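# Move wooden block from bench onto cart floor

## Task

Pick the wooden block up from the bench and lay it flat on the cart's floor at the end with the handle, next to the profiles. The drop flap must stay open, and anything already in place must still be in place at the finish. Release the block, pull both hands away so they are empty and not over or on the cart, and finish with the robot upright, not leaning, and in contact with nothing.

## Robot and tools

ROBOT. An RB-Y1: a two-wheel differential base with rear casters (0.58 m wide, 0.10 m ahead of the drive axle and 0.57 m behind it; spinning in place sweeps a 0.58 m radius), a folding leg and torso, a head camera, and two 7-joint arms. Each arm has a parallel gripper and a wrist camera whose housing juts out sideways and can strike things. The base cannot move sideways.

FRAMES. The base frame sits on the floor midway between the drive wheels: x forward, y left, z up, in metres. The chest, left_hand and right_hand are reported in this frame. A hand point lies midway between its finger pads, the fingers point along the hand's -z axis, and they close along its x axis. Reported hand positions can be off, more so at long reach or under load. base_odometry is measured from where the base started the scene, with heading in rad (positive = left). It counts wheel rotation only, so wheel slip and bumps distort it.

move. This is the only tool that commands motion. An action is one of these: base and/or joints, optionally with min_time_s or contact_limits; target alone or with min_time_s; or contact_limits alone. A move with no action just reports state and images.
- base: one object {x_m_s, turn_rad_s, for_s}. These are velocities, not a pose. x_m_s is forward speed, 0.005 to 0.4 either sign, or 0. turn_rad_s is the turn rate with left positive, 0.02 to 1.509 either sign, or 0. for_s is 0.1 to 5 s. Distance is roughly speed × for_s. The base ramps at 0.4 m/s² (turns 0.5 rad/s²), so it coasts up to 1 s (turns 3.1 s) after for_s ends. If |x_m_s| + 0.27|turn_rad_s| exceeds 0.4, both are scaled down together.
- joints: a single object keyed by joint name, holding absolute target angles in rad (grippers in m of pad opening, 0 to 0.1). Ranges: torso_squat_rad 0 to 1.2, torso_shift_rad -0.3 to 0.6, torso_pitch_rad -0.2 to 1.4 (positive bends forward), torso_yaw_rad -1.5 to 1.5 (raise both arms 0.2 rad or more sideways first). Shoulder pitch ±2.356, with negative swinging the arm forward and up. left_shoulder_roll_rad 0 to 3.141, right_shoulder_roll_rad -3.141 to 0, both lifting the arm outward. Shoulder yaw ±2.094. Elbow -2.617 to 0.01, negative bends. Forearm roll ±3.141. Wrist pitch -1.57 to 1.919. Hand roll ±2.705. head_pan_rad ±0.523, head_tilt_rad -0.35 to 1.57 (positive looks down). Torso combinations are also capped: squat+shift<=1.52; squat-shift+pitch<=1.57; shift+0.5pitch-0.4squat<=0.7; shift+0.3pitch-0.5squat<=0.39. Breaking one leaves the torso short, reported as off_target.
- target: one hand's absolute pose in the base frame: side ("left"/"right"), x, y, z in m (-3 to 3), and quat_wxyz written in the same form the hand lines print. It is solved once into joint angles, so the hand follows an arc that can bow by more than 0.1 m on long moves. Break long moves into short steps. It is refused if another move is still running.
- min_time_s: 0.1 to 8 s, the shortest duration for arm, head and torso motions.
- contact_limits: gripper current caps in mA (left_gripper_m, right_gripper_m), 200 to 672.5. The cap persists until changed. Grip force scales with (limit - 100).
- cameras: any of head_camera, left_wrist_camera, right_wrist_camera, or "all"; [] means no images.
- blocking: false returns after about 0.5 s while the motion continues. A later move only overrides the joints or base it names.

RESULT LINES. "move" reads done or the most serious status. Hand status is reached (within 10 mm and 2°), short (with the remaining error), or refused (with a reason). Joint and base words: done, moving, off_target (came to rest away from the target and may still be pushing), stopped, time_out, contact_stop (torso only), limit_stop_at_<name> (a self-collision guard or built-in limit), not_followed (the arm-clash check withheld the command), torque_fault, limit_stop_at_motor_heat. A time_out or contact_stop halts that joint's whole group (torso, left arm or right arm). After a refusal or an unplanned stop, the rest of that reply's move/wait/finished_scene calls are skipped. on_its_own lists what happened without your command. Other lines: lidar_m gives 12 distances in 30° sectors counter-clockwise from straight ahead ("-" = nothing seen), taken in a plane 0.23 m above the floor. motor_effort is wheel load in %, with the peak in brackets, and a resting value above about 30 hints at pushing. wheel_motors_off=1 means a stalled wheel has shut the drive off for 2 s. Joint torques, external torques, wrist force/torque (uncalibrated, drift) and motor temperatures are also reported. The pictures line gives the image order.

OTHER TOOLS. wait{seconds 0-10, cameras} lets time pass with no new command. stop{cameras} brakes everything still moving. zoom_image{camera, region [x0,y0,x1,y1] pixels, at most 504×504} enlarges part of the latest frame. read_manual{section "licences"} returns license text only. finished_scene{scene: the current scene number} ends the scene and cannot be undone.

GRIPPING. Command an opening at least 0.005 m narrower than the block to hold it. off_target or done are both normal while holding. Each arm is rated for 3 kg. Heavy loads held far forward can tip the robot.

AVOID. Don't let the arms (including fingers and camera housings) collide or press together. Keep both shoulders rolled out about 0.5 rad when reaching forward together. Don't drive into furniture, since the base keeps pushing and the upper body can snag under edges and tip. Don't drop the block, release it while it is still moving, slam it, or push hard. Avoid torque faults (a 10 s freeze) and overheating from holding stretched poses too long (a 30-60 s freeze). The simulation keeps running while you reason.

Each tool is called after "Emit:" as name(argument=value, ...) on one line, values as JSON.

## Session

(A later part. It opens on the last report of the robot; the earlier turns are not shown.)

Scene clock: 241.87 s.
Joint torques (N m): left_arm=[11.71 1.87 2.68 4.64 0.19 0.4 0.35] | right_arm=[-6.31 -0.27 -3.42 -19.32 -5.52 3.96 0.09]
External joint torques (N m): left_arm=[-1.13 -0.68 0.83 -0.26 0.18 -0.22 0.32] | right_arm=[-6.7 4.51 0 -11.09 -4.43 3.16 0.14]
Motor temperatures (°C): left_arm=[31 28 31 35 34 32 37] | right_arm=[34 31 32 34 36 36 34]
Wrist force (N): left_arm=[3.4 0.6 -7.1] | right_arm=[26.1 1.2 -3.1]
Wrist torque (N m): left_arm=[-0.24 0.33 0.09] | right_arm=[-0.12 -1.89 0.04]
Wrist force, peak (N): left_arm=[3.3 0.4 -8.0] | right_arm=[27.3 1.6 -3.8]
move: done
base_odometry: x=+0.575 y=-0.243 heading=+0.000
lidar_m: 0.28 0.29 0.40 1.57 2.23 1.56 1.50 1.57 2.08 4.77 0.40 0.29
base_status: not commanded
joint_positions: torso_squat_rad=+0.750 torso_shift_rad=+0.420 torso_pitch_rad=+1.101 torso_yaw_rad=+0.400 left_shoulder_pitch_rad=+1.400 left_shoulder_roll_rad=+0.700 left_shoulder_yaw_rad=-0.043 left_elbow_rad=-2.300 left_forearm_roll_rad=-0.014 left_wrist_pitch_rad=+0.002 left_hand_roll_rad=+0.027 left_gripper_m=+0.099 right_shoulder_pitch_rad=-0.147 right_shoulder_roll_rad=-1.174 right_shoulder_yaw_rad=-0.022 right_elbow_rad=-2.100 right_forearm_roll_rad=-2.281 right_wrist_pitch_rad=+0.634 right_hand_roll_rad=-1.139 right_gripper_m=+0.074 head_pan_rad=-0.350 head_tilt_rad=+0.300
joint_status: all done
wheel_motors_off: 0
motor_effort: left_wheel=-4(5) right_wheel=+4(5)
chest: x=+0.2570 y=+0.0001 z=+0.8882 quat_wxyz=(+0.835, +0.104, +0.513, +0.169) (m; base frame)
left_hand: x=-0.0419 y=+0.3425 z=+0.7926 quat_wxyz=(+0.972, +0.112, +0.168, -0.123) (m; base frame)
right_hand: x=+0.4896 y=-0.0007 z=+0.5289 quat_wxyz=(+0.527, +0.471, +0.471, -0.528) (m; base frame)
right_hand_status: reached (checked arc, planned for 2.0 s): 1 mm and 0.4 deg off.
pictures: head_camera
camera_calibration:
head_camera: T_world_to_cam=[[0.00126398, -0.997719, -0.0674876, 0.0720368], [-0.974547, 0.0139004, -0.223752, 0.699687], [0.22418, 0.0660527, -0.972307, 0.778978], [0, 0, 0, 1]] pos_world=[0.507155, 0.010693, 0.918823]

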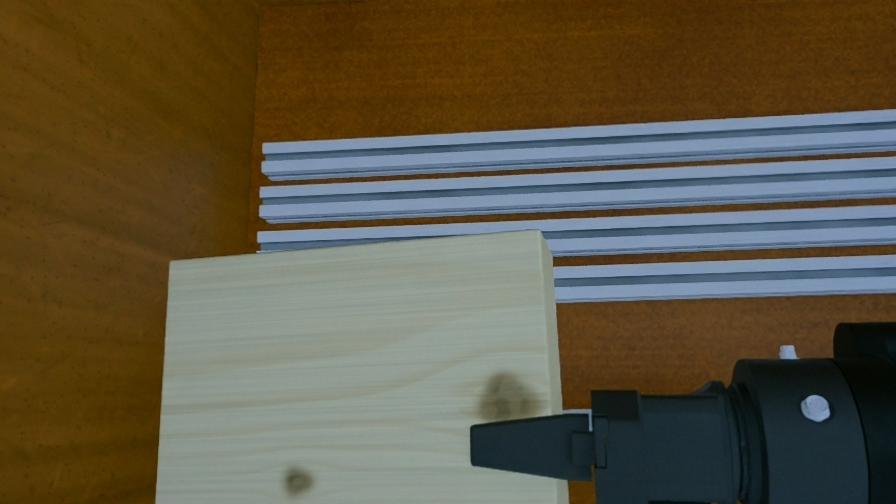

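Emit:
move(joints={"torso_squat_rad":0.40,"torso_shift_rad":0.25}, cameras=[])

Emit:
move(target={"side":"right","x":0.47,"y":0.0,"z":0.60,"quat_wxyz":[0.5255,0.4731,0.4731,-0.5255]}, min_time_s=2, cameras=[])

Emit:
move(target={"side":"right","x":0.47,"y":0.0,"z":0.54,"quat_wxyz":[0.5255,0.4731,0.4731,-0.5255]}, min_time_s=2)

Scene clock: 249.90 s.
Joint torques (N m): left_arm=[11.94 1.96 2.78 4.87 0.07 0.43 0.29] | right_arm=[-5.06 -0.46 -4.62 -19.88 -5.39 3.99 -0.1]
External joint torques (N m): left_arm=[-0.9 -0.6 0.93 -0.04 0.06 -0.19 0.27] | right_arm=[-5.44 4.33 -1.2 -11.65 -4.3 3.19 -0.05]
Motor temperatures (°C): left_arm=[31 28 31 35 34 32 37] | right_arm=[34 31 32 34 37 37 34]
Wrist force (N): left_arm=[3.5 0.4 -7.3] | right_arm=[26.6 0.0 -3.1]
Wrist torque (N m): left_arm=[-0.27 0.32 0.06] | right_arm=[-0.18 -1.90 -0.03]
Wrist force, peak (N): left_arm=[3.7 -0.6 -7.9] | right_arm=[28.0 0.5 -3.2]
move: done
base_odometry: x=+0.575 y=-0.243 heading=+0.000
lidar_m: 0.28 0.29 0.40 1.57 2.22 1.59 1.50 1.56 2.08 4.75 0.41 0.29
base_status: not commanded
joint_positions: torso_squat_rad=+0.400 torso_shift_rad=+0.250 torso_pitch_rad=+1.101 torso_yaw_rad=+0.400 left_shoulder_pitch_rad=+1.400 left_shoulder_roll_rad=+0.700 left_shoulder_yaw_rad=-0.043 left_elbow_rad=-2.300 left_forearm_roll_rad=-0.014 left_wrist_pitch_rad=+0.002 left_hand_roll_rad=+0.027 left_gripper_m=+0.099 right_shoulder_pitch_rad=-0.147 right_shoulder_roll_rad=-1.174 right_shoulder_yaw_rad=-0.022 right_elbow_rad=-2.099 right_forearm_roll_rad=-2.281 right_wrist_pitch_rad=+0.634 right_hand_roll_rad=-1.139 right_gripper_m=+0.074 head_pan_rad=-0.350 head_tilt_rad=+0.300
joint_status: all done
wheel_motors_off: 0
motor_effort: left_wheel=-2(6) right_wheel=+5(7)
chest: x=+0.2076 y=+0.0002 z=+1.0453 quat_wxyz=(+0.835, +0.104, +0.513, +0.169) (m; base frame)
left_hand: x=-0.0912 y=+0.3425 z=+0.9496 quat_wxyz=(+0.972, +0.112, +0.168, -0.123) (m; base frame)
right_hand: x=+0.4404 y=-0.0007 z=+0.6861 quat_wxyz=(+0.527, +0.471, +0.471, -0.528) (m; base frame)
pictures: none
No camera images: "cameras" was empty.

Scene clock: 252.23 s.
Joint torques (N m): left_arm=[11.72 1.93 3.12 4.83 0.08 0.4 0.24] | right_arm=[5.23 -5.09 5.75 -5.97 6.54 4.33 4.43]
External joint torques (N m): left_arm=[-1.12 -0.63 1.26 -0.07 0.07 -0.21 0.22] | right_arm=[6.73 0.62 9.09 1.38 7.79 3.24 4.49]
Motor temperatures (°C): left_arm=[31 28 31 35 34 32 37] | right_arm=[34 31 32 34 37 37 34]
Wrist force (N): left_arm=[3.0 -0.1 -7.2] | right_arm=[-6.4 21.3 3.8]
Wrist torque (N m): left_arm=[-0.20 0.31 0.06] | right_arm=[1.07 1.10 -4.35]
Wrist force, peak (N): left_arm=[2.9 -0.3 -8.1] | right_arm=[-7.8 26.3 9.4]
move: done
base_odometry: x=+0.575 y=-0.243 heading=+0.000
lidar_m: 0.28 0.29 0.40 1.56 2.23 1.58 1.50 1.56 2.07 4.77 0.42 0.28
base_status: not commanded
joint_positions: torso_squat_rad=+0.400 torso_shift_rad=+0.250 torso_pitch_rad=+1.100 torso_yaw_rad=+0.400 left_shoulder_pitch_rad=+1.400 left_shoulder_roll_rad=+0.700 left_shoulder_yaw_rad=-0.043 left_elbow_rad=-2.300 left_forearm_roll_rad=-0.014 left_wrist_pitch_rad=+0.002 left_hand_roll_rad=+0.027 left_gripper_m=+0.099 right_shoulder_pitch_rad=-0.451 right_shoulder_roll_rad=-1.048 right_shoulder_yaw_rad=+0.124 right_elbow_rad=-1.635 right_forearm_roll_rad=-2.324 right_wrist_pitch_rad=+0.862 right_hand_roll_rad=-0.965 right_gripper_m=+0.083 head_pan_rad=-0.350 head_tilt_rad=+0.300
joint_status: all done
wheel_motors_off: 0
motor_effort: left_wheel=-9(10) right_wheel=+3(5)
chest: x=+0.2072 y=+0.0001 z=+1.0456 quat_wxyz=(+0.836, +0.104, +0.512, +0.169) (m; base frame)
left_hand: x=-0.0914 y=+0.3424 z=+0.9497 quat_wxyz=(+0.972, +0.112, +0.167, -0.123) (m; base frame)
right_hand: x=+0.4719 y=+0.0002 z=+0.6022 quat_wxyz=(+0.525, +0.474, +0.471, -0.527) (m; base frame)
right_hand_status: reached (checked arc, planned for 2.0 s): 3 mm and 0.4 deg off.
pictures: none
No camera images: "cameras" was empty.

Scene clock: 254.57 s.
Joint torques (N m): left_arm=[11.57 1.76 2.67 5.08 -0.03 0.37 0.13] | right_arm=[-3.8 -2.81 -1.57 -5.95 -1.68 1.43 0.18]
External joint torques (N m): left_arm=[-1.27 -0.8 0.82 0.19 -0.04 -0.24 0.11] | right_arm=[-1.51 2.38 0.99 0.29 -0.46 0.09 0.23]
Motor temperatures (°C): left_arm=[31 28 31 35 34 32 37] | right_arm=[34 31 32 34 37 37 34]
Wrist force (N): left_arm=[3.3 0.0 -6.8] | right_arm=[5.5 1.3 0.1]
Wrist torque (N m): left_arm=[-0.16 0.37 0.08] | right_arm=[-0.16 0.39 -0.01]
Wrist force, peak (N): left_arm=[3.2 0.5 -7.9] | right_arm=[-22.7 30.3 10.3]
move: done
base_odometry: x=+0.575 y=-0.243 heading=+0.000
lidar_m: 0.27 0.30 0.41 1.57 2.23 1.58 1.50 1.57 2.09 4.76 0.40 0.30
base_status: not commanded
joint_positions: torso_squat_rad=+0.400 torso_shift_rad=+0.250 torso_pitch_rad=+1.100 torso_yaw_rad=+0.400 left_shoulder_pitch_rad=+1.400 left_shoulder_roll_rad=+0.700 left_shoulder_yaw_rad=-0.043 left_elbow_rad=-2.300 left_forearm_roll_rad=-0.014 left_wrist_pitch_rad=+0.002 left_hand_roll_rad=+0.027 left_gripper_m=+0.099 right_shoulder_pitch_rad=-0.627 right_shoulder_roll_rad=-0.933 right_shoulder_yaw_rad=+0.192 right_elbow_rad=-1.253 right_forearm_roll_rad=-2.329 right_wrist_pitch_rad=+1.040 right_hand_roll_rad=-0.789 right_gripper_m=+0.045 head_pan_rad=-0.350 head_tilt_rad=+0.300
joint_status: all done
wheel_motors_off: 0
on_its_own: right_gripper_m moved -0.038 to your old target +0.045
motor_effort: left_wheel=-3(12) right_wheel=+5(7)
chest: x=+0.2073 y=+0.0001 z=+1.0456 quat_wxyz=(+0.836, +0.104, +0.512, +0.169) (m; base frame)
left_hand: x=-0.0914 y=+0.3424 z=+0.9497 quat_wxyz=(+0.972, +0.112, +0.167, -0.123) (m; base frame)
right_hand: x=+0.4700 y=-0.0002 z=+0.5400 quat_wxyz=(+0.526, +0.473, +0.473, -0.526) (m; base frame)
right_hand_status: reached (checked arc, planned for 2.0 s): 0 mm and 0.1 deg off.
pictures: head_camera, left_wrist_camera, right_wrist_camera
camera_calibration:
head_camera: T_world_to_cam=[[0.0012771, -0.997705, -0.0677004, 0.0828584], [-0.974319, 0.0140027, -0.224738, 0.68747], [0.22517, 0.0662488, -0.972065, 0.942643], [0, 0, 0, 1]] pos_world=[0.457454, 0.0105928, 1.07642]
left_wrist_camera: T_world_to_cam=[[0.91824, -0.173697, -0.355901, 0.480898], [-0.0834844, -0.963387, 0.254785, 0.109383], [-0.387126, -0.204242, -0.899121, 0.960946], [0, 0, 0, 1]] pos_world=[-0.0604403, 0.385174, 1.00729]
right_wrist_camera: T_world_to_cam=[[-0.0287732, 0.132163, 0.99081, -0.522674], [0.860958, -0.500334, 0.0917415, -0.427209], [0.507861, 0.855686, -0.099391, -0.112615], [0, 0, 0, 1]] pos_world=[0.409963, -0.0483061, 0.54587]

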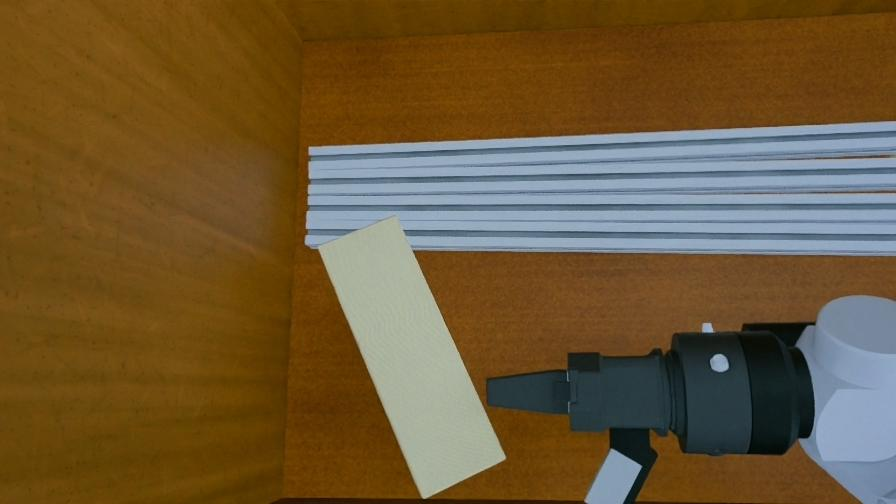

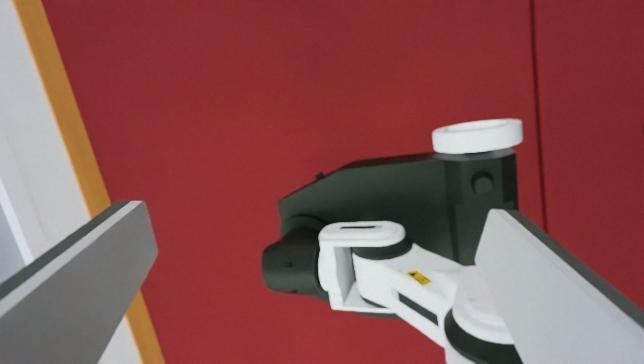

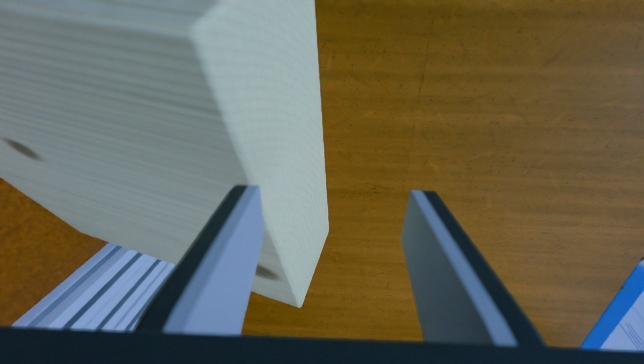

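Emit:
zoom_image(camera="head_camera", region=[280, 180, 620, 504])

Emit:
zoom_image(camera="right_wrist_camera", region=[0, 0, 504, 364])

Scaled by 1.482 from the camera's 896x504 image, which has a finer 1280x720 frame.

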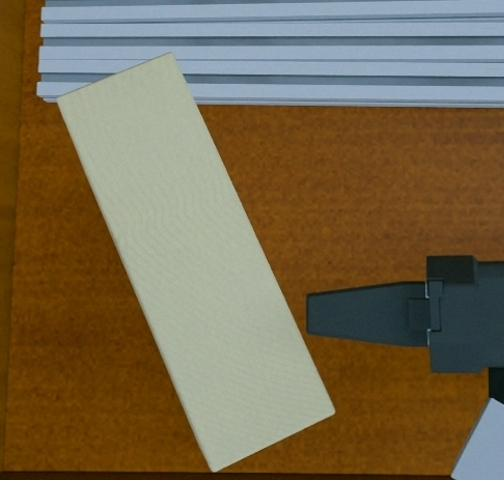

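Scaled by 1.000.

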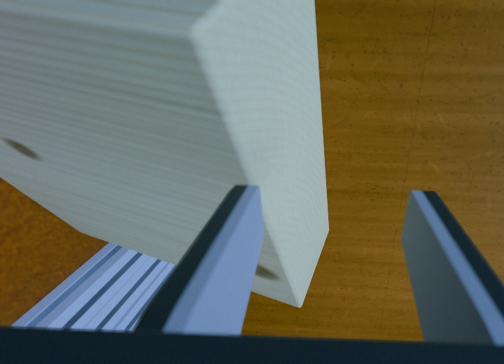

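Emit:
move(target={"side":"right","x":0.47,"y":-0.08,"z":0.56,"quat_wxyz":[0.5255,0.4731,0.4731,-0.5255]}, min_time_s=1.5, cameras=["head_camera","right_wrist_camera"])

Emit:
move(joints={"right_gripper_m":0.1}, cameras=[])

Emit:
move(target={"side":"right","x":0.48,"y":-0.05,"z":0.68,"quat_wxyz":[0.78,0.28,0.28,-0.5]}, min_time_s=2, cameras=["head_camera","right_wrist_camera"])

Scene clock: 267.60 s.
Joint torques (N m): left_arm=[12.03 1.8 2.62 4.92 0.06 0.42 0.32] | right_arm=[1.48 -8.98 -4.94 -6.24 -1.66 1.56 0.24]
External joint torques (N m): left_arm=[-0.81 -0.76 0.76 0.03 0.05 -0.19 0.3] | right_arm=[1.69 -1.27 -1.35 -1 -0.42 0.17 0.29]
Motor temperatures (°C): left_arm=[31 28 31 35 34 32 37] | right_arm=[34 31 32 33 36 36 34]
Wrist force (N): left_arm=[2.9 0.5 -7.1] | right_arm=[6.2 1.6 0.4]
Wrist torque (N m): left_arm=[-0.23 0.32 0.10] | right_arm=[-0.20 0.48 -0.03]
Wrist force, peak (N): left_arm=[3.6 -0.3 -8.2] | right_arm=[6.2 1.6 0.4]
move: done
base_odometry: x=+0.575 y=-0.243 heading=+0.000
lidar_m: 0.28 0.29 0.41 1.57 2.22 1.57 1.50 1.56 2.09 4.76 0.42 0.29
base_status: not commanded
joint_positions: torso_squat_rad=+0.400 torso_shift_rad=+0.250 torso_pitch_rad=+1.100 torso_yaw_rad=+0.400 left_shoulder_pitch_rad=+1.400 left_shoulder_roll_rad=+0.700 left_shoulder_yaw_rad=-0.043 left_elbow_rad=-2.300 left_forearm_roll_rad=-0.014 left_wrist_pitch_rad=+0.002 left_hand_roll_rad=+0.027 left_gripper_m=+0.099 right_shoulder_pitch_rad=-0.447 right_shoulder_roll_rad=-1.071 right_shoulder_yaw_rad=+0.054 right_elbow_rad=-1.303 right_forearm_roll_rad=-2.450 right_wrist_pitch_rad=+1.163 right_hand_roll_rad=-0.756 right_gripper_m=+0.045 head_pan_rad=-0.350 head_tilt_rad=+0.300
joint_status: all done
wheel_motors_off: 0
motor_effort: left_wheel=-5(5) right_wheel=+4(6)
chest: x=+0.2073 y=+0.0001 z=+1.0456 quat_wxyz=(+0.836, +0.104, +0.512, +0.169) (m; base frame)
left_hand: x=-0.0914 y=+0.3424 z=+0.9497 quat_wxyz=(+0.972, +0.112, +0.167, -0.123) (m; base frame)
right_hand: x=+0.4700 y=-0.0798 z=+0.5600 quat_wxyz=(+0.525, +0.473, +0.473, -0.525) (m; base frame)
right_hand_status: reached (checked arc, planned for 1.5 s): 0 mm and 0.0 deg off.
pictures: head_camera, right_wrist_camera
camera_calibration:
head_camera: T_world_to_cam=[[0.0012771, -0.997705, -0.0677004, 0.0828584], [-0.974319, 0.0140027, -0.224738, 0.68747], [0.22517, 0.0662488, -0.972065, 0.942643], [0, 0, 0, 1]] pos_world=[0.457454, 0.0105928, 1.07642]
right_wrist_camera: T_world_to_cam=[[-0.0287366, 0.130347, 0.991052, -0.532263], [0.861303, -0.499926, 0.0907265, -0.468377], [0.507279, 0.856203, -0.0979019, -0.0430548], [0, 0, 0, 1]] pos_world=[0.40996, -0.127912, 0.565779]

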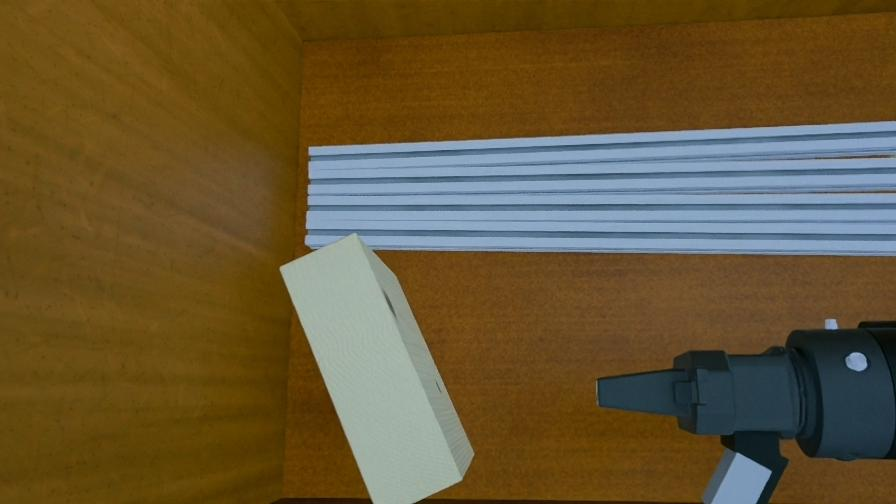

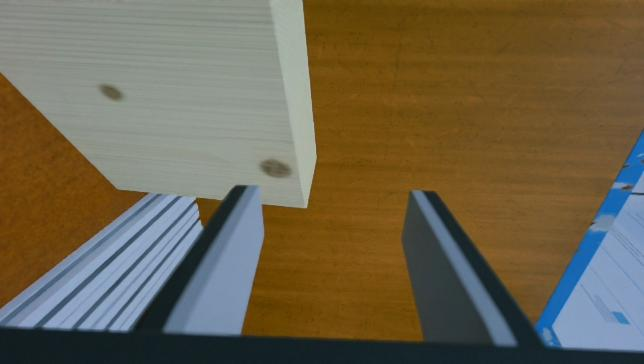

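Scene clock: 268.73 s.
Joint torques (N m): left_arm=[11.86 1.88 2.75 4.82 0.06 0.48 0.34] | right_arm=[1.58 -8.84 -4.99 -6.2 -1.58 1.6 0.3]
External joint torques (N m): left_arm=[-0.98 -0.68 0.89 -0.08 0.05 -0.14 0.31] | right_arm=[1.79 -1.13 -1.4 -0.96 -0.34 0.21 0.35]
Motor temperatures (°C): left_arm=[31 28 31 35 34 32 37] | right_arm=[34 31 32 33 36 36 34]
Wrist force (N): left_arm=[2.5 -0.3 -7.5] | right_arm=[5.8 1.4 0.1]
Wrist torque (N m): left_arm=[-0.19 0.28 0.08] | right_arm=[-0.16 0.41 -0.02]
Wrist force, peak (N): left_arm=[3.8 0.0 -8.2] | right_arm=[6.0 1.6 0.0]
move: done
base_odometry: x=+0.575 y=-0.243 heading=+0.000
lidar_m: 0.28 0.28 0.39 1.57 2.22 1.58 1.50 1.56 2.08 4.76 0.41 0.29
base_status: not commanded
joint_positions: torso_squat_rad=+0.400 torso_shift_rad=+0.250 torso_pitch_rad=+1.100 torso_yaw_rad=+0.400 left_shoulder_pitch_rad=+1.400 left_shoulder_roll_rad=+0.700 left_shoulder_yaw_rad=-0.043 left_elbow_rad=-2.300 left_forearm_roll_rad=-0.014 left_wrist_pitch_rad=+0.002 left_hand_roll_rad=+0.027 left_gripper_m=+0.099 right_shoulder_pitch_rad=-0.447 right_shoulder_roll_rad=-1.071 right_shoulder_yaw_rad=+0.054 right_elbow_rad=-1.303 right_forearm_roll_rad=-2.450 right_wrist_pitch_rad=+1.163 right_hand_roll_rad=-0.756 right_gripper_m=+0.099 head_pan_rad=-0.350 head_tilt_rad=+0.300
joint_status: all done
wheel_motors_off: 0
motor_effort: left_wheel=-4(5) right_wheel=+5(6)
chest: x=+0.2073 y=+0.0001 z=+1.0456 quat_wxyz=(+0.836, +0.104, +0.512, +0.169) (m; base frame)
left_hand: x=-0.0914 y=+0.3424 z=+0.9497 quat_wxyz=(+0.972, +0.112, +0.167, -0.123) (m; base frame)
right_hand: x=+0.4700 y=-0.0798 z=+0.5600 quat_wxyz=(+0.525, +0.473, +0.473, -0.525) (m; base frame)
pictures: none
No camera images: "cameras" was empty.

Scene clock: 271.07 s.
Joint torques (N m): left_arm=[11.88 1.93 2.67 4.93 0.09 0.48 0.21] | right_arm=[-4.07 -6.13 -8 -5.96 -0.51 -0.84 0.05]
External joint torques (N m): left_arm=[-0.96 -0.63 0.82 0.03 0.08 -0.14 0.19] | right_arm=[1.12 -0.16 -1.23 -0.49 -0.01 0.1 0.09]
Motor temperatures (°C): left_arm=[31 28 31 35 34 32 37] | right_arm=[34 31 32 33 36 36 34]
Wrist force (N): left_arm=[3.8 -0.2 -7.0] | right_arm=[4.4 1.2 -3.6]
Wrist torque (N m): left_arm=[-0.17 0.44 0.05] | right_arm=[-0.17 0.35 -0.04]
Wrist force, peak (N): left_arm=[3.1 0.1 -8.4] | right_arm=[6.0 1.8 -1.4]
move: done
base_odometry: x=+0.575 y=-0.243 heading=+0.000
lidar_m: 0.27 0.29 0.40 1.57 2.22 1.56 1.50 1.56 2.08 4.75 0.41 0.30
base_status: not commanded
joint_positions: torso_squat_rad=+0.400 torso_shift_rad=+0.250 torso_pitch_rad=+1.100 torso_yaw_rad=+0.400 left_shoulder_pitch_rad=+1.400 left_shoulder_roll_rad=+0.700 left_shoulder_yaw_rad=-0.043 left_elbow_rad=-2.300 left_forearm_roll_rad=-0.014 left_wrist_pitch_rad=+0.002 left_hand_roll_rad=+0.027 left_gripper_m=+0.099 right_shoulder_pitch_rad=+0.113 right_shoulder_roll_rad=-1.750 right_shoulder_yaw_rad=-0.469 right_elbow_rad=-2.362 right_forearm_roll_rad=-1.499 right_wrist_pitch_rad=+0.657 right_hand_roll_rad=-2.093 right_gripper_m=+0.099 head_pan_rad=-0.350 head_tilt_rad=+0.300
joint_status: all done
wheel_motors_off: 0
motor_effort: left_wheel=-3(5) right_wheel=+4(6)
chest: x=+0.2073 y=+0.0001 z=+1.0456 quat_wxyz=(+0.836, +0.104, +0.512, +0.169) (m; base frame)
left_hand: x=-0.0914 y=+0.3424 z=+0.9497 quat_wxyz=(+0.972, +0.112, +0.167, -0.123) (m; base frame)
right_hand: x=+0.4805 y=-0.0499 z=+0.6802 quat_wxyz=(+0.774, +0.279, +0.281, -0.495) (m; base frame)
right_hand_status: reached (checked arc, planned for 2.0 s): 1 mm and 0.4 deg off.
pictures: head_camera, right_wrist_camera
camera_calibration:
head_camera: T_world_to_cam=[[0.00129804, -0.997698, -0.0677976, 0.0829531], [-0.974319, 0.0140042, -0.224737, 0.687468], [0.225169, 0.0663482, -0.972058, 0.942635], [0, 0, 0, 1]] pos_world=[0.457454, 0.0105926, 1.07642]
right_wrist_camera: T_world_to_cam=[[-0.383456, 0.616655, 0.68753, -0.253869], [0.860632, -0.031499, 0.508252, -0.733723], [0.335073, 0.786603, -0.518635, 0.303201], [0, 0, 0, 1]] pos_world=[0.432524, -0.105061, 0.70471]

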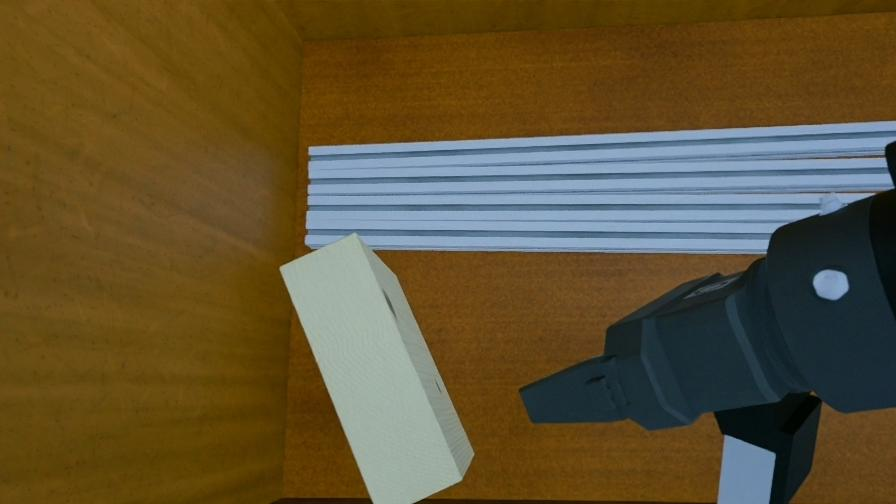

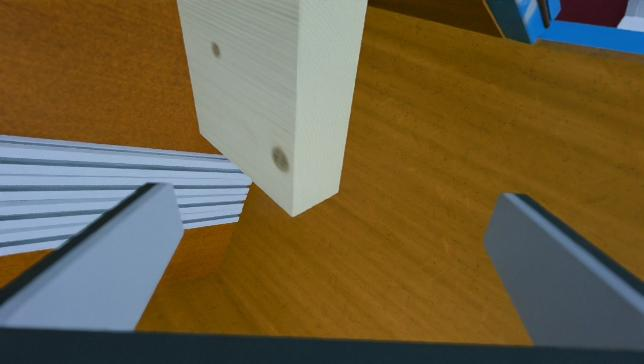

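Emit:
move(target={"side":"right","x":0.485,"y":0.08,"z":0.66,"quat_wxyz":[0.8406,0,0,-0.5417]}, min_time_s=2.5, cameras=[])

Emit:
move(target={"side":"right","x":0.485,"y":0.118,"z":0.58,"quat_wxyz":[0.8406,0,0,-0.5417]}, min_time_s=1.5, cameras=["head_camera","right_wrist_camera"])

Scene clock: 276.00 s.
Joint torques (N m): left_arm=[11.85 1.9 2.55 4.97 0.08 0.51 0.39] | right_arm=[-19.14 -2.64 -9.66 1.03 -0.46 -0.04 -0.12]
External joint torques (N m): left_arm=[-0.99 -0.66 0.69 0.07 0.07 -0.1 0.37] | right_arm=[0.23 0.39 -0.96 0.67 -0.18 0.12 -0.11]
Motor temperatures (°C): left_arm=[31 28 31 35 34 32 37] | right_arm=[34 30 32 32 36 36 34]
Wrist force (N): left_arm=[3.0 0.3 -8.0] | right_arm=[0.7 2.8 -5.3]
Wrist torque (N m): left_arm=[-0.21 0.29 0.06] | right_arm=[-0.25 0.12 -0.04]
Wrist force, peak (N): left_arm=[3.1 0.2 -8.2] | right_arm=[2.3 2.6 -5.4]
move: short
base_odometry: x=+0.575 y=-0.243 heading=+0.000
lidar_m: 0.28 0.29 0.40 1.57 2.21 1.58 1.50 1.57 2.10 4.75 0.41 0.30
base_status: not commanded
joint_positions: torso_squat_rad=+0.400 torso_shift_rad=+0.250 torso_pitch_rad=+1.100 torso_yaw_rad=+0.400 left_shoulder_pitch_rad=+1.400 left_shoulder_roll_rad=+0.700 left_shoulder_yaw_rad=-0.043 left_elbow_rad=-2.300 left_forearm_roll_rad=-0.014 left_wrist_pitch_rad=+0.002 left_hand_roll_rad=+0.027 left_gripper_m=+0.099 right_shoulder_pitch_rad=+0.409 right_shoulder_roll_rad=-3.141 right_shoulder_yaw_rad=-0.795 right_elbow_rad=-1.799 right_forearm_roll_rad=-1.873 right_wrist_pitch_rad=+0.911 right_hand_roll_rad=-2.705 right_gripper_m=+0.099 head_pan_rad=-0.350 head_tilt_rad=+0.300
joint_status: all done
wheel_motors_off: 0
motor_effort: left_wheel=-3(5) right_wheel=+3(6)
chest: x=+0.2073 y=+0.0001 z=+1.0456 quat_wxyz=(+0.836, +0.104, +0.512, +0.169) (m; base frame)
left_hand: x=-0.0914 y=+0.3424 z=+0.9497 quat_wxyz=(+0.972, +0.112, +0.167, -0.123) (m; base frame)
right_hand: x=+0.4854 y=+0.0798 z=+0.6600 quat_wxyz=(+0.870, -0.051, +0.130, -0.472) (m; base frame)
right_hand_status: short (checked arc, as near as the solve gets, planned for 2.5 s): 0 mm and 18.2 deg off. The place is met; only the turn is off.
pictures: none
No camera images: "cameras" was empty.

Scene clock: 277.83 s.
Joint torques (N m): left_arm=[11.66 1.95 2.77 4.96 0.08 0.42 0.35] | right_arm=[-15.76 -5.25 -6.09 -7.55 -0.39 -0.15 -0.05]
External joint torques (N m): left_arm=[-1.18 -0.61 0.91 0.06 0.07 -0.2 0.33] | right_arm=[-0.47 0.09 -0.43 -0.54 -0.5 -0.03 -0.04]
Motor temperatures (°C): left_arm=[31 28 31 35 34 32 37] | right_arm=[34 30 32 32 36 36 34]
Wrist force (N): left_arm=[2.3 -0.2 -6.8] | right_arm=[-0.3 1.7 -5.0]
Wrist torque (N m): left_arm=[-0.20 0.19 0.05] | right_arm=[-0.19 0.04 -0.07]
Wrist force, peak (N): left_arm=[3.2 -0.4 -8.1] | right_arm=[0.9 2.2 -5.6]
move: short
base_odometry: x=+0.575 y=-0.243 heading=+0.000
lidar_m: 0.27 0.28 0.40 1.58 2.21 1.57 1.50 1.57 2.08 4.76 0.41 0.30
base_status: not commanded
joint_positions: torso_squat_rad=+0.400 torso_shift_rad=+0.250 torso_pitch_rad=+1.100 torso_yaw_rad=+0.400 left_shoulder_pitch_rad=+1.400 left_shoulder_roll_rad=+0.700 left_shoulder_yaw_rad=-0.043 left_elbow_rad=-2.300 left_forearm_roll_rad=-0.014 left_wrist_pitch_rad=+0.002 left_hand_roll_rad=+0.027 left_gripper_m=+0.099 right_shoulder_pitch_rad=+1.547 right_shoulder_roll_rad=-3.141 right_shoulder_yaw_rad=-1.983 right_elbow_rad=-1.670 right_forearm_roll_rad=-0.630 right_wrist_pitch_rad=+1.720 right_hand_roll_rad=-2.705 right_gripper_m=+0.099 head_pan_rad=-0.350 head_tilt_rad=+0.300
joint_status: all done
wheel_motors_off: 0
motor_effort: left_wheel=-4(5) right_wheel=+3(6)
chest: x=+0.2073 y=+0.0001 z=+1.0456 quat_wxyz=(+0.836, +0.104, +0.512, +0.169) (m; base frame)
left_hand: x=-0.0914 y=+0.3424 z=+0.9497 quat_wxyz=(+0.972, +0.112, +0.167, -0.123) (m; base frame)
right_hand: x=+0.4852 y=+0.1174 z=+0.5798 quat_wxyz=(+0.849, +0.017, +0.022, -0.528) (m; base frame)
right_hand_status: short (checked arc, as near as the solve gets, planned for 1.5 s): 1 mm and 3.7 deg off. The place is met; only the turn is off.
pictures: head_camera, right_wrist_camera
camera_calibration:
head_camera: T_world_to_cam=[[0.0012771, -0.997705, -0.0677004, 0.0828584], [-0.974319, 0.0140027, -0.224738, 0.68747], [0.22517, 0.0662488, -0.972065, 0.942643], [0, 0, 0, 1]] pos_world=[0.457454, 0.0105928, 1.07642]
right_wrist_camera: T_world_to_cam=[[-0.467683, 0.883433, 0.028597, 0.105378], [0.765139, 0.388437, 0.513497, -0.68753], [0.442532, 0.262035, -0.857615, 0.324008], [0, 0, 0, 1]] pos_world=[0.431956, 0.0890667, 0.627905]

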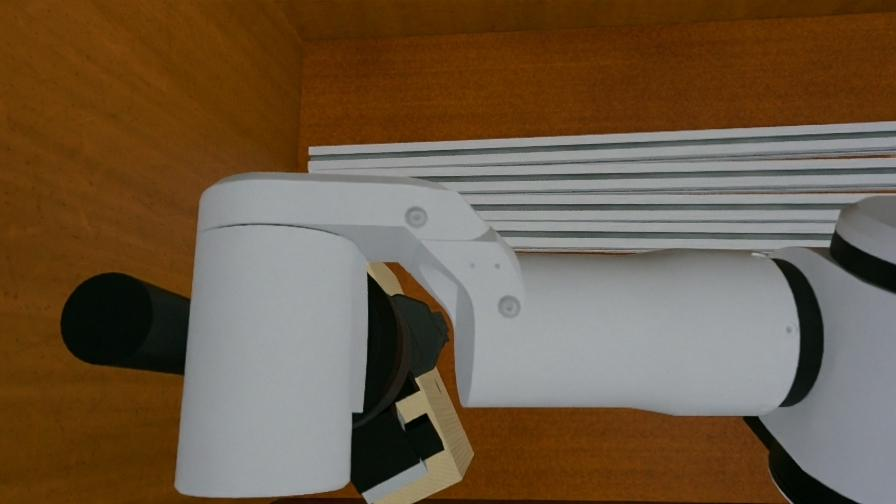

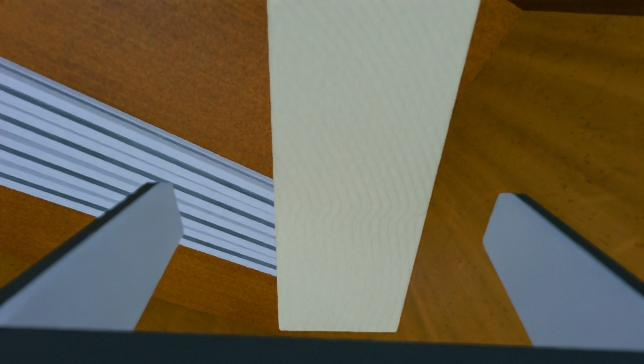

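Emit:
move(joints={"right_hand_roll_rad":0.4366}, cameras=["right_wrist_camera"])

Emit:
move(target={"side":"right","x":0.485,"y":0.118,"z":0.57,"quat_wxyz":[0.5417,0,0,0.8406]}, min_time_s=2.5, cameras=["head_camera","right_wrist_camera"])

Scene clock: 283.93 s.
Joint torques (N m): left_arm=[11.56 1.49 2.99 4.86 -0.01 0.47 0.28] | right_arm=[-15.88 -5.24 -6.09 -7.67 -0.23 -0.18 -0.19]
External joint torques (N m): left_arm=[-1.28 -1.07 1.14 -0.03 -0.02 -0.15 0.26] | right_arm=[-0.5 0.11 -0.4 -0.6 -0.43 0 -0.2]
Motor temperatures (°C): left_arm=[31 28 31 35 34 32 37] | right_arm=[34 30 32 32 36 36 34]
Wrist force (N): left_arm=[3.1 0.0 -7.0] | right_arm=[-1.0 1.3 -5.1]
Wrist torque (N m): left_arm=[-0.21 0.30 0.07] | right_arm=[-0.16 0.00 -0.06]
Wrist force, peak (N): left_arm=[3.8 -0.2 -8.1] | right_arm=[0.0 1.4 -5.9]
move: done
base_odometry: x=+0.575 y=-0.243 heading=+0.000
lidar_m: 0.28 0.28 0.40 1.58 2.22 1.58 1.49 1.55 2.09 4.77 0.41 0.29
base_status: not commanded
joint_positions: torso_squat_rad=+0.400 torso_shift_rad=+0.250 torso_pitch_rad=+1.100 torso_yaw_rad=+0.400 left_shoulder_pitch_rad=+1.400 left_shoulder_roll_rad=+0.700 left_shoulder_yaw_rad=-0.043 left_elbow_rad=-2.300 left_forearm_roll_rad=-0.014 left_wrist_pitch_rad=+0.002 left_hand_roll_rad=+0.027 left_gripper_m=+0.099 right_shoulder_pitch_rad=+1.547 right_shoulder_roll_rad=-3.141 right_shoulder_yaw_rad=-1.983 right_elbow_rad=-1.670 right_forearm_roll_rad=-0.630 right_wrist_pitch_rad=+1.720 right_hand_roll_rad=+0.437 right_gripper_m=+0.099 head_pan_rad=-0.350 head_tilt_rad=+0.300
joint_status: all done
wheel_motors_off: 0
motor_effort: left_wheel=-4(5) right_wheel=+4(6)
chest: x=+0.2073 y=+0.0001 z=+1.0456 quat_wxyz=(+0.836, +0.104, +0.512, +0.169) (m; base frame)
left_hand: x=-0.0914 y=+0.3424 z=+0.9497 quat_wxyz=(+0.972, +0.112, +0.167, -0.123) (m; base frame)
right_hand: x=+0.4852 y=+0.1174 z=+0.5798 quat_wxyz=(+0.528, +0.022, -0.017, +0.849) (m; base frame)
pictures: right_wrist_camera
camera_calibration:
right_wrist_camera: T_world_to_cam=[[0.466755, -0.880674, -0.0809531, -0.0773581], [-0.746335, -0.441351, 0.498191, 0.152105], [-0.474472, -0.172115, -0.86328, 0.823141], [0, 0, 0, 1]] pos_world=[0.540186, 0.140679, 0.628562]

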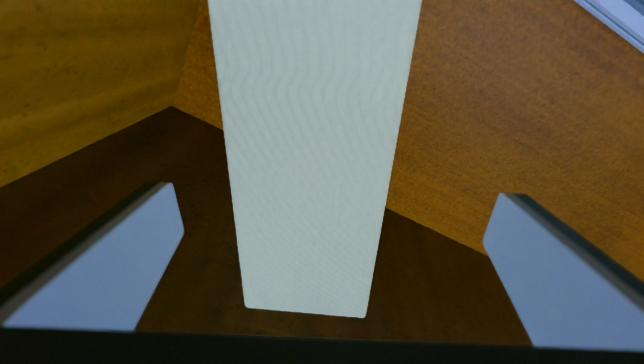

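Scene clock: 286.77 s.
Joint torques (N m): left_arm=[11.88 1.35 2.92 4.99 0.13 0.44 0.24] | right_arm=[-18.73 -5.24 -5.46 -6.1 -0.25 -0.1 -0.31]
External joint torques (N m): left_arm=[-0.96 -1.21 1.06 0.09 0.12 -0.18 0.22] | right_arm=[-2.42 0.28 1.3 0.14 -0.48 -0.02 -0.31]
Motor temperatures (°C): left_arm=[31 28 31 35 34 32 37] | right_arm=[34 30 32 32 36 36 34]
Wrist force (N): left_arm=[3.2 0.0 -6.8] | right_arm=[-0.7 1.9 -5.5]
Wrist torque (N m): left_arm=[-0.19 0.32 0.07] | right_arm=[-0.22 0.01 -0.09]
Wrist force, peak (N): left_arm=[3.1 0.6 -8.0] | right_arm=[-0.7 1.9 -6.0]
move: done
base_odometry: x=+0.575 y=-0.243 heading=+0.000
lidar_m: 0.28 0.28 0.40 1.56 2.21 1.58 1.50 1.56 2.08 4.76 0.42 0.29
base_status: not commanded
joint_positions: torso_squat_rad=+0.400 torso_shift_rad=+0.250 torso_pitch_rad=+1.100 torso_yaw_rad=+0.400 left_shoulder_pitch_rad=+1.400 left_shoulder_roll_rad=+0.700 left_shoulder_yaw_rad=-0.043 left_elbow_rad=-2.300 left_forearm_roll_rad=-0.014 left_wrist_pitch_rad=+0.002 left_hand_roll_rad=+0.027 left_gripper_m=+0.099 right_shoulder_pitch_rad=+1.405 right_shoulder_roll_rad=-3.141 right_shoulder_yaw_rad=-1.772 right_elbow_rad=-1.602 right_forearm_roll_rad=-0.746 right_wrist_pitch_rad=+1.641 right_hand_roll_rad=+0.291 right_gripper_m=+0.099 head_pan_rad=-0.350 head_tilt_rad=+0.300
joint_status: all done
wheel_motors_off: 0
motor_effort: left_wheel=-5(5) right_wheel=+5(6)
chest: x=+0.2073 y=+0.0001 z=+1.0456 quat_wxyz=(+0.836, +0.104, +0.512, +0.169) (m; base frame)
left_hand: x=-0.0914 y=+0.3424 z=+0.9497 quat_wxyz=(+0.972, +0.112, +0.167, -0.123) (m; base frame)
right_hand: x=+0.4850 y=+0.1175 z=+0.5699 quat_wxyz=(+0.542, +0.001, -0.001, +0.840) (m; base frame)
right_hand_status: reached (checked arc, planned for 2.5 s): 0 mm and 0.2 deg off.
pictures: head_camera, right_wrist_camera
camera_calibration:
head_camera: T_world_to_cam=[[0.0012771, -0.997705, -0.0677004, 0.0828584], [-0.974319, 0.0140027, -0.224738, 0.68747], [0.22517, 0.0662488, -0.972065, 0.942643], [0, 0, 0, 1]] pos_world=[0.457454, 0.0105928, 1.07642]
right_wrist_camera: T_world_to_cam=[[0.438644, -0.898197, -0.0288599, -0.0919324], [-0.768544, -0.391584, 0.505967, 0.157556], [-0.46576, -0.19976, -0.86207, 0.8128], [0, 0, 0, 1]] pos_world=[0.539984, 0.141487, 0.618319]

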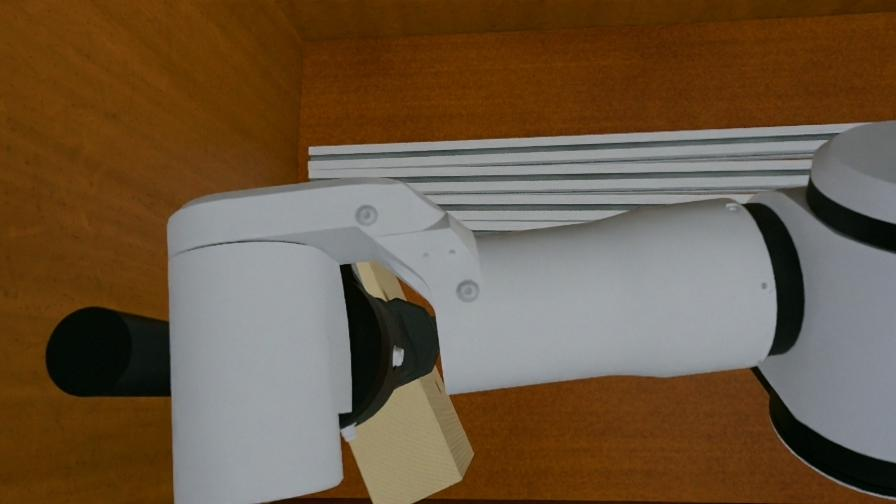

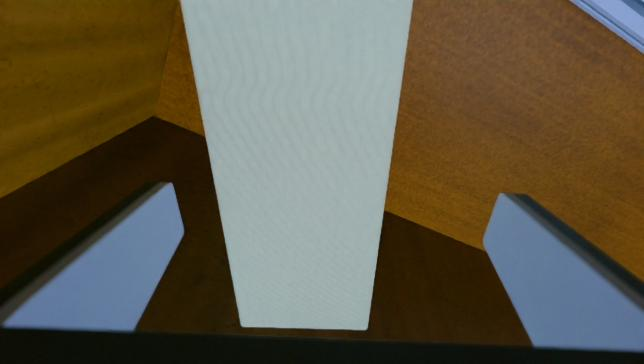

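Emit:
move(target={"side":"right","x":0.481,"y":0.126,"z":0.475,"quat_wxyz":[0.5417,0,0,0.8406]}, min_time_s=2.5, cameras=["head_camera","right_wrist_camera"])

Scene clock: 290.97 s.
Joint torques (N m): left_arm=[12.05 1.46 2.64 4.96 0.14 0.42 0.24] | right_arm=[-4.88 -2.38 0.38 1.27 1.26 -2.78 0.25]
External joint torques (N m): left_arm=[-0.8 -1.1 0.78 0.08 0.13 -0.19 0.22] | right_arm=[10.93 2.92 6.72 7.01 1 -2.48 0.25]
Motor temperatures (°C): left_arm=[31 28 31 35 34 32 37] | right_arm=[34 30 32 32 36 36 34]
Wrist force (N): left_arm=[3.2 0.1 -7.5] | right_arm=[-3.9 4.5 45.7]
Wrist torque (N m): left_arm=[-0.23 0.33 0.08] | right_arm=[1.05 1.53 -0.09]
Wrist force, peak (N): left_arm=[3.6 0.8 -7.6] | right_arm=[-4.4 4.5 49.1]
move: short
base_odometry: x=+0.575 y=-0.243 heading=+0.000
lidar_m: 0.27 0.29 0.39 1.57 2.21 1.59 1.50 1.57 2.08 4.76 0.40 0.29
base_status: not commanded
joint_positions: torso_squat_rad=+0.400 torso_shift_rad=+0.249 torso_pitch_rad=+1.098 torso_yaw_rad=+0.400 left_shoulder_pitch_rad=+1.400 left_shoulder_roll_rad=+0.700 left_shoulder_yaw_rad=-0.043 left_elbow_rad=-2.300 left_forearm_roll_rad=-0.014 left_wrist_pitch_rad=+0.002 left_hand_roll_rad=+0.027 left_gripper_m=+0.099 right_shoulder_pitch_rad=+1.435 right_shoulder_roll_rad=-3.142 right_shoulder_yaw_rad=-1.572 right_elbow_rad=-1.339 right_forearm_roll_rad=-0.728 right_wrist_pitch_rad=+1.184 right_hand_roll_rad=+0.310 right_gripper_m=+0.099 head_pan_rad=-0.350 head_tilt_rad=+0.300
joint_status: all done
wheel_motors_off: 0
motor_effort: left_wheel=-6(6) right_wheel=+4(6)
chest: x=+0.2066 y=+0.0000 z=+1.0461 quat_wxyz=(+0.836, +0.104, +0.512, +0.169) (m; base frame)
left_hand: x=-0.0919 y=+0.3424 z=+0.9498 quat_wxyz=(+0.972, +0.112, +0.166, -0.123) (m; base frame)
right_hand: x=+0.4823 y=+0.1268 z=+0.4779 quat_wxyz=(+0.541, +0.033, -0.052, +0.839) (m; base frame)
right_hand_status: short (checked arc, as near as the solve gets, planned for 2.5 s): 3 mm and 7.0 deg off. The place is met; only the turn is off.
pictures: head_camera, right_wrist_camera
camera_calibration:
head_camera: T_world_to_cam=[[0.00131278, -0.997697, -0.0678209, 0.0829404], [-0.973946, 0.0141045, -0.22634, 0.688467], [0.226775, 0.066351, -0.971684, 0.942653], [0, 0, 0, 1]] pos_world=[0.456651, 0.0104929, 1.07741]
right_wrist_camera: T_world_to_cam=[[0.439095, -0.888051, -0.136237, -0.0353379], [-0.768586, -0.449814, 0.45491, 0.237424], [-0.465265, -0.0950383, -0.880055, 0.729239], [0, 0, 0, 1]] pos_world=[0.537287, 0.14472, 0.52895]

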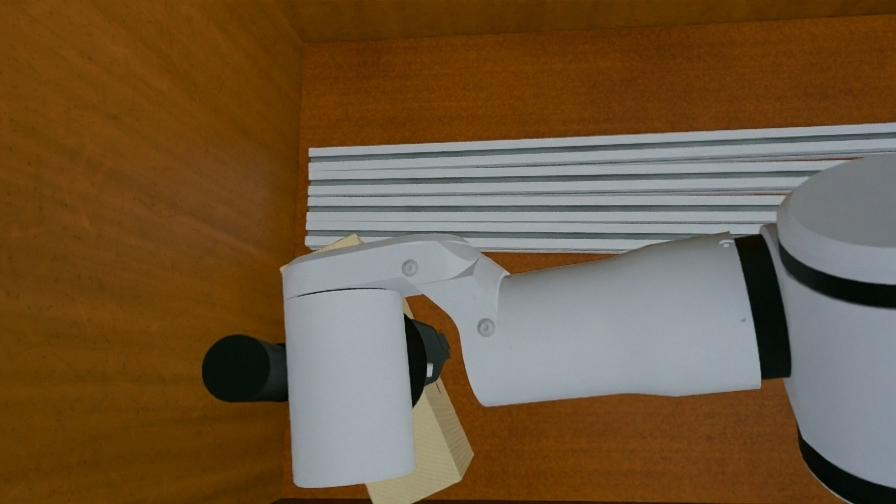

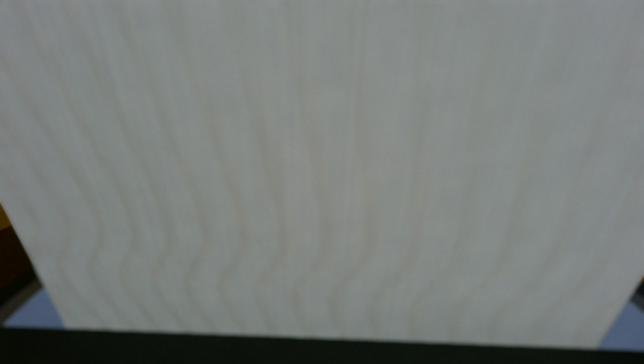

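Emit:
move(target={"side":"right","x":0.481,"y":0.126,"z":0.494,"quat_wxyz":[0.5417,0,0,0.8406]}, min_time_s=1.5, cameras=["right_wrist_camera"])

Emit:
move(joints={"right_gripper_m":0.045}, cameras=["head_camera","right_wrist_camera"])

Scene clock: 294.33 s.
Joint torques (N m): left_arm=[12.06 1.61 2.92 4.89 0.03 0.43 0.26] | right_arm=[-18.03 -3.06 -4.92 -7.07 -0.23 0.01 -0.19]
External joint torques (N m): left_arm=[-0.78 -0.95 1.06 0 0.02 -0.18 0.24] | right_arm=[-2.01 2.33 1.68 -1.33 -0.47 0.25 -0.2]
Motor temperatures (°C): left_arm=[31 28 31 35 34 32 37] | right_arm=[34 30 32 32 36 36 34]
Wrist force (N): left_arm=[3.8 -0.3 -7.2] | right_arm=[-1.1 1.6 -5.4]
Wrist torque (N m): left_arm=[-0.19 0.38 0.07] | right_arm=[-0.16 -0.01 -0.09]
Wrist force, peak (N): left_arm=[3.8 0.1 -7.8] | right_arm=[-4.4 4.8 46.9]
move: short
base_odometry: x=+0.575 y=-0.243 heading=+0.000
lidar_m: 0.27 0.29 0.40 1.56 2.22 1.58 1.49 1.56 2.08 4.77 0.42 0.30
base_status: not commanded
joint_positions: torso_squat_rad=+0.400 torso_shift_rad=+0.250 torso_pitch_rad=+1.100 torso_yaw_rad=+0.400 left_shoulder_pitch_rad=+1.400 left_shoulder_roll_rad=+0.700 left_shoulder_yaw_rad=-0.043 left_elbow_rad=-2.300 left_forearm_roll_rad=-0.014 left_wrist_pitch_rad=+0.002 left_hand_roll_rad=+0.027 left_gripper_m=+0.099 right_shoulder_pitch_rad=+1.405 right_shoulder_roll_rad=-3.141 right_shoulder_yaw_rad=-1.571 right_elbow_rad=-1.390 right_forearm_roll_rad=-0.754 right_wrist_pitch_rad=+1.261 right_hand_roll_rad=+0.288 right_gripper_m=+0.099 head_pan_rad=-0.350 head_tilt_rad=+0.300
joint_status: all done
wheel_motors_off: 0
motor_effort: left_wheel=-4(5) right_wheel=+4(7)
chest: x=+0.2072 y=+0.0000 z=+1.0456 quat_wxyz=(+0.836, +0.104, +0.512, +0.169) (m; base frame)
left_hand: x=-0.0915 y=+0.3424 z=+0.9497 quat_wxyz=(+0.972, +0.112, +0.167, -0.123) (m; base frame)
right_hand: x=+0.4805 y=+0.1255 z=+0.4933 quat_wxyz=(+0.541, +0.028, -0.037, +0.840) (m; base frame)
right_hand_status: short (checked arc, as near as the solve gets, planned for 1.5 s): 1 mm and 5.3 deg off. The place is met; only the turn is off.
pictures: right_wrist_camera
camera_calibration:
right_wrist_camera: T_world_to_cam=[[0.438804, -0.891642, -0.111473, -0.0451473], [-0.765409, -0.435873, 0.473459, 0.215988], [-0.470744, -0.122434, -0.873734, 0.744841], [0, 0, 0, 1]] pos_world=[0.535759, 0.145082, 0.543499]

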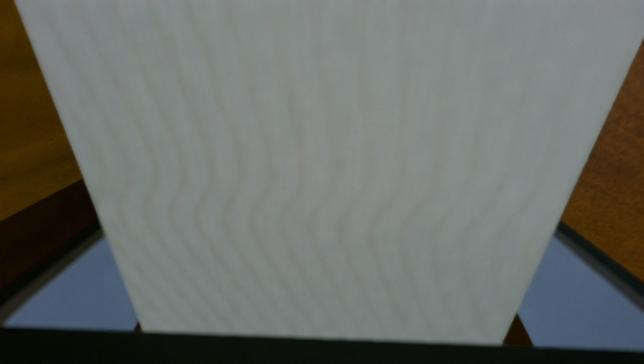

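Scene clock: 295.47 s.
Joint torques (N m): left_arm=[11.81 1.58 2.51 5.03 0.08 0.52 0.32] | right_arm=[-17.01 -2.54 -5 -4.86 0.2 0.06 -0.38]
External joint torques (N m): left_arm=[-1.03 -0.98 0.66 0.14 0.07 -0.09 0.3] | right_arm=[-0.99 2.85 1.6 0.88 -0.04 0.31 -0.39]
Motor temperatures (°C): left_arm=[31 28 31 35 34 32 37] | right_arm=[34 30 32 32 36 36 34]
Wrist force (N): left_arm=[2.7 0.6 -7.7] | right_arm=[2.0 2.2 1.4]
Wrist torque (N m): left_arm=[-0.27 0.24 0.08] | right_arm=[-0.10 0.48 -0.07]
Wrist force, peak (N): left_arm=[3.0 -0.6 -8.2] | right_arm=[-0.4 2.0 -5.6]
move: off_target
base_odometry: x=+0.575 y=-0.243 heading=+0.000
lidar_m: 0.27 0.28 0.41 1.56 2.23 1.58 1.49 1.58 2.08 4.77 0.41 0.29
base_status: not commanded
joint_positions: torso_squat_rad=+0.400 torso_shift_rad=+0.250 torso_pitch_rad=+1.100 torso_yaw_rad=+0.400 left_shoulder_pitch_rad=+1.400 left_shoulder_roll_rad=+0.700 left_shoulder_yaw_rad=-0.043 left_elbow_rad=-2.300 left_forearm_roll_rad=-0.014 left_wrist_pitch_rad=+0.002 left_hand_roll_rad=+0.027 left_gripper_m=+0.099 right_shoulder_pitch_rad=+1.405 right_shoulder_roll_rad=-3.142 right_shoulder_yaw_rad=-1.571 right_elbow_rad=-1.390 right_forearm_roll_rad=-0.754 right_wrist_pitch_rad=+1.261 right_hand_roll_rad=+0.288 right_gripper_m=+0.076 head_pan_rad=-0.350 head_tilt_rad=+0.300
joint_status: right_gripper_m off_target (ended at +0.076, target +0.045)
wheel_motors_off: 0
motor_effort: left_wheel=-4(5) right_wheel=+3(6)
chest: x=+0.2072 y=+0.0000 z=+1.0456 quat_wxyz=(+0.836, +0.104, +0.512, +0.169) (m; base frame)
left_hand: x=-0.0915 y=+0.3424 z=+0.9497 quat_wxyz=(+0.972, +0.112, +0.167, -0.123) (m; base frame)
right_hand: x=+0.4805 y=+0.1257 z=+0.4935 quat_wxyz=(+0.541, +0.028, -0.037, +0.840) (m; base frame)
pictures: head_camera, right_wrist_camera
camera_calibration:
head_camera: T_world_to_cam=[[0.00131176, -0.997698, -0.0677937, 0.0829563], [-0.974275, 0.0140029, -0.224928, 0.687601], [0.22536, 0.0663448, -0.972014, 0.942717], [0, 0, 0, 1]] pos_world=[0.457353, 0.0105926, 1.07662]
right_wrist_camera: T_world_to_cam=[[0.439182, -0.89139, -0.111997, -0.0448977], [-0.765211, -0.436472, 0.473228, 0.21609], [-0.470714, -0.122132, -0.873792, 0.745012], [0, 0, 0, 1]] pos_world=[0.53576, 0.145285, 0.543697]

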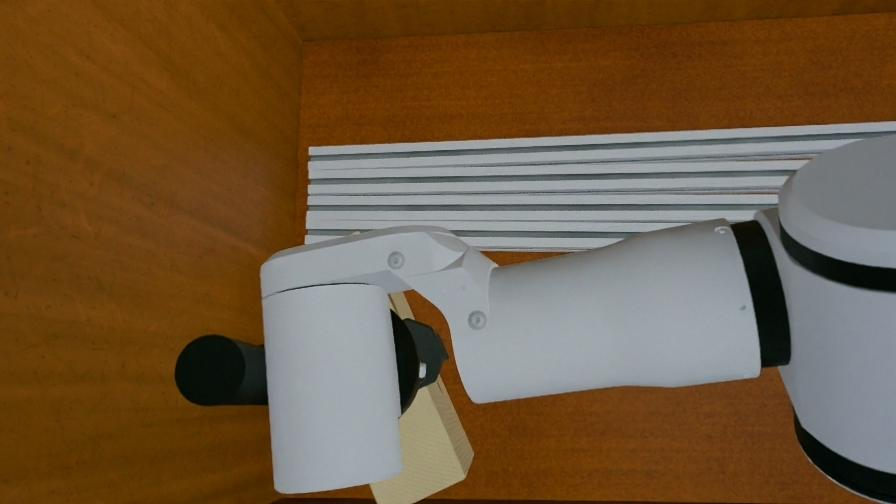

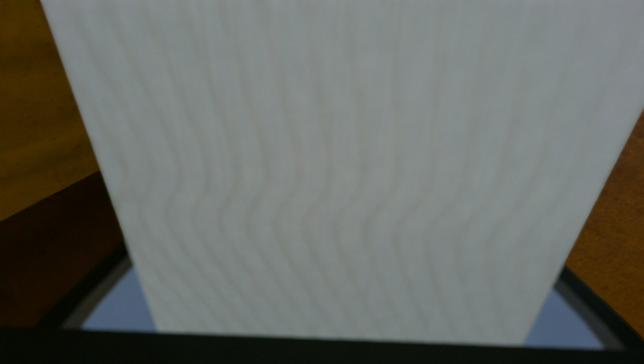

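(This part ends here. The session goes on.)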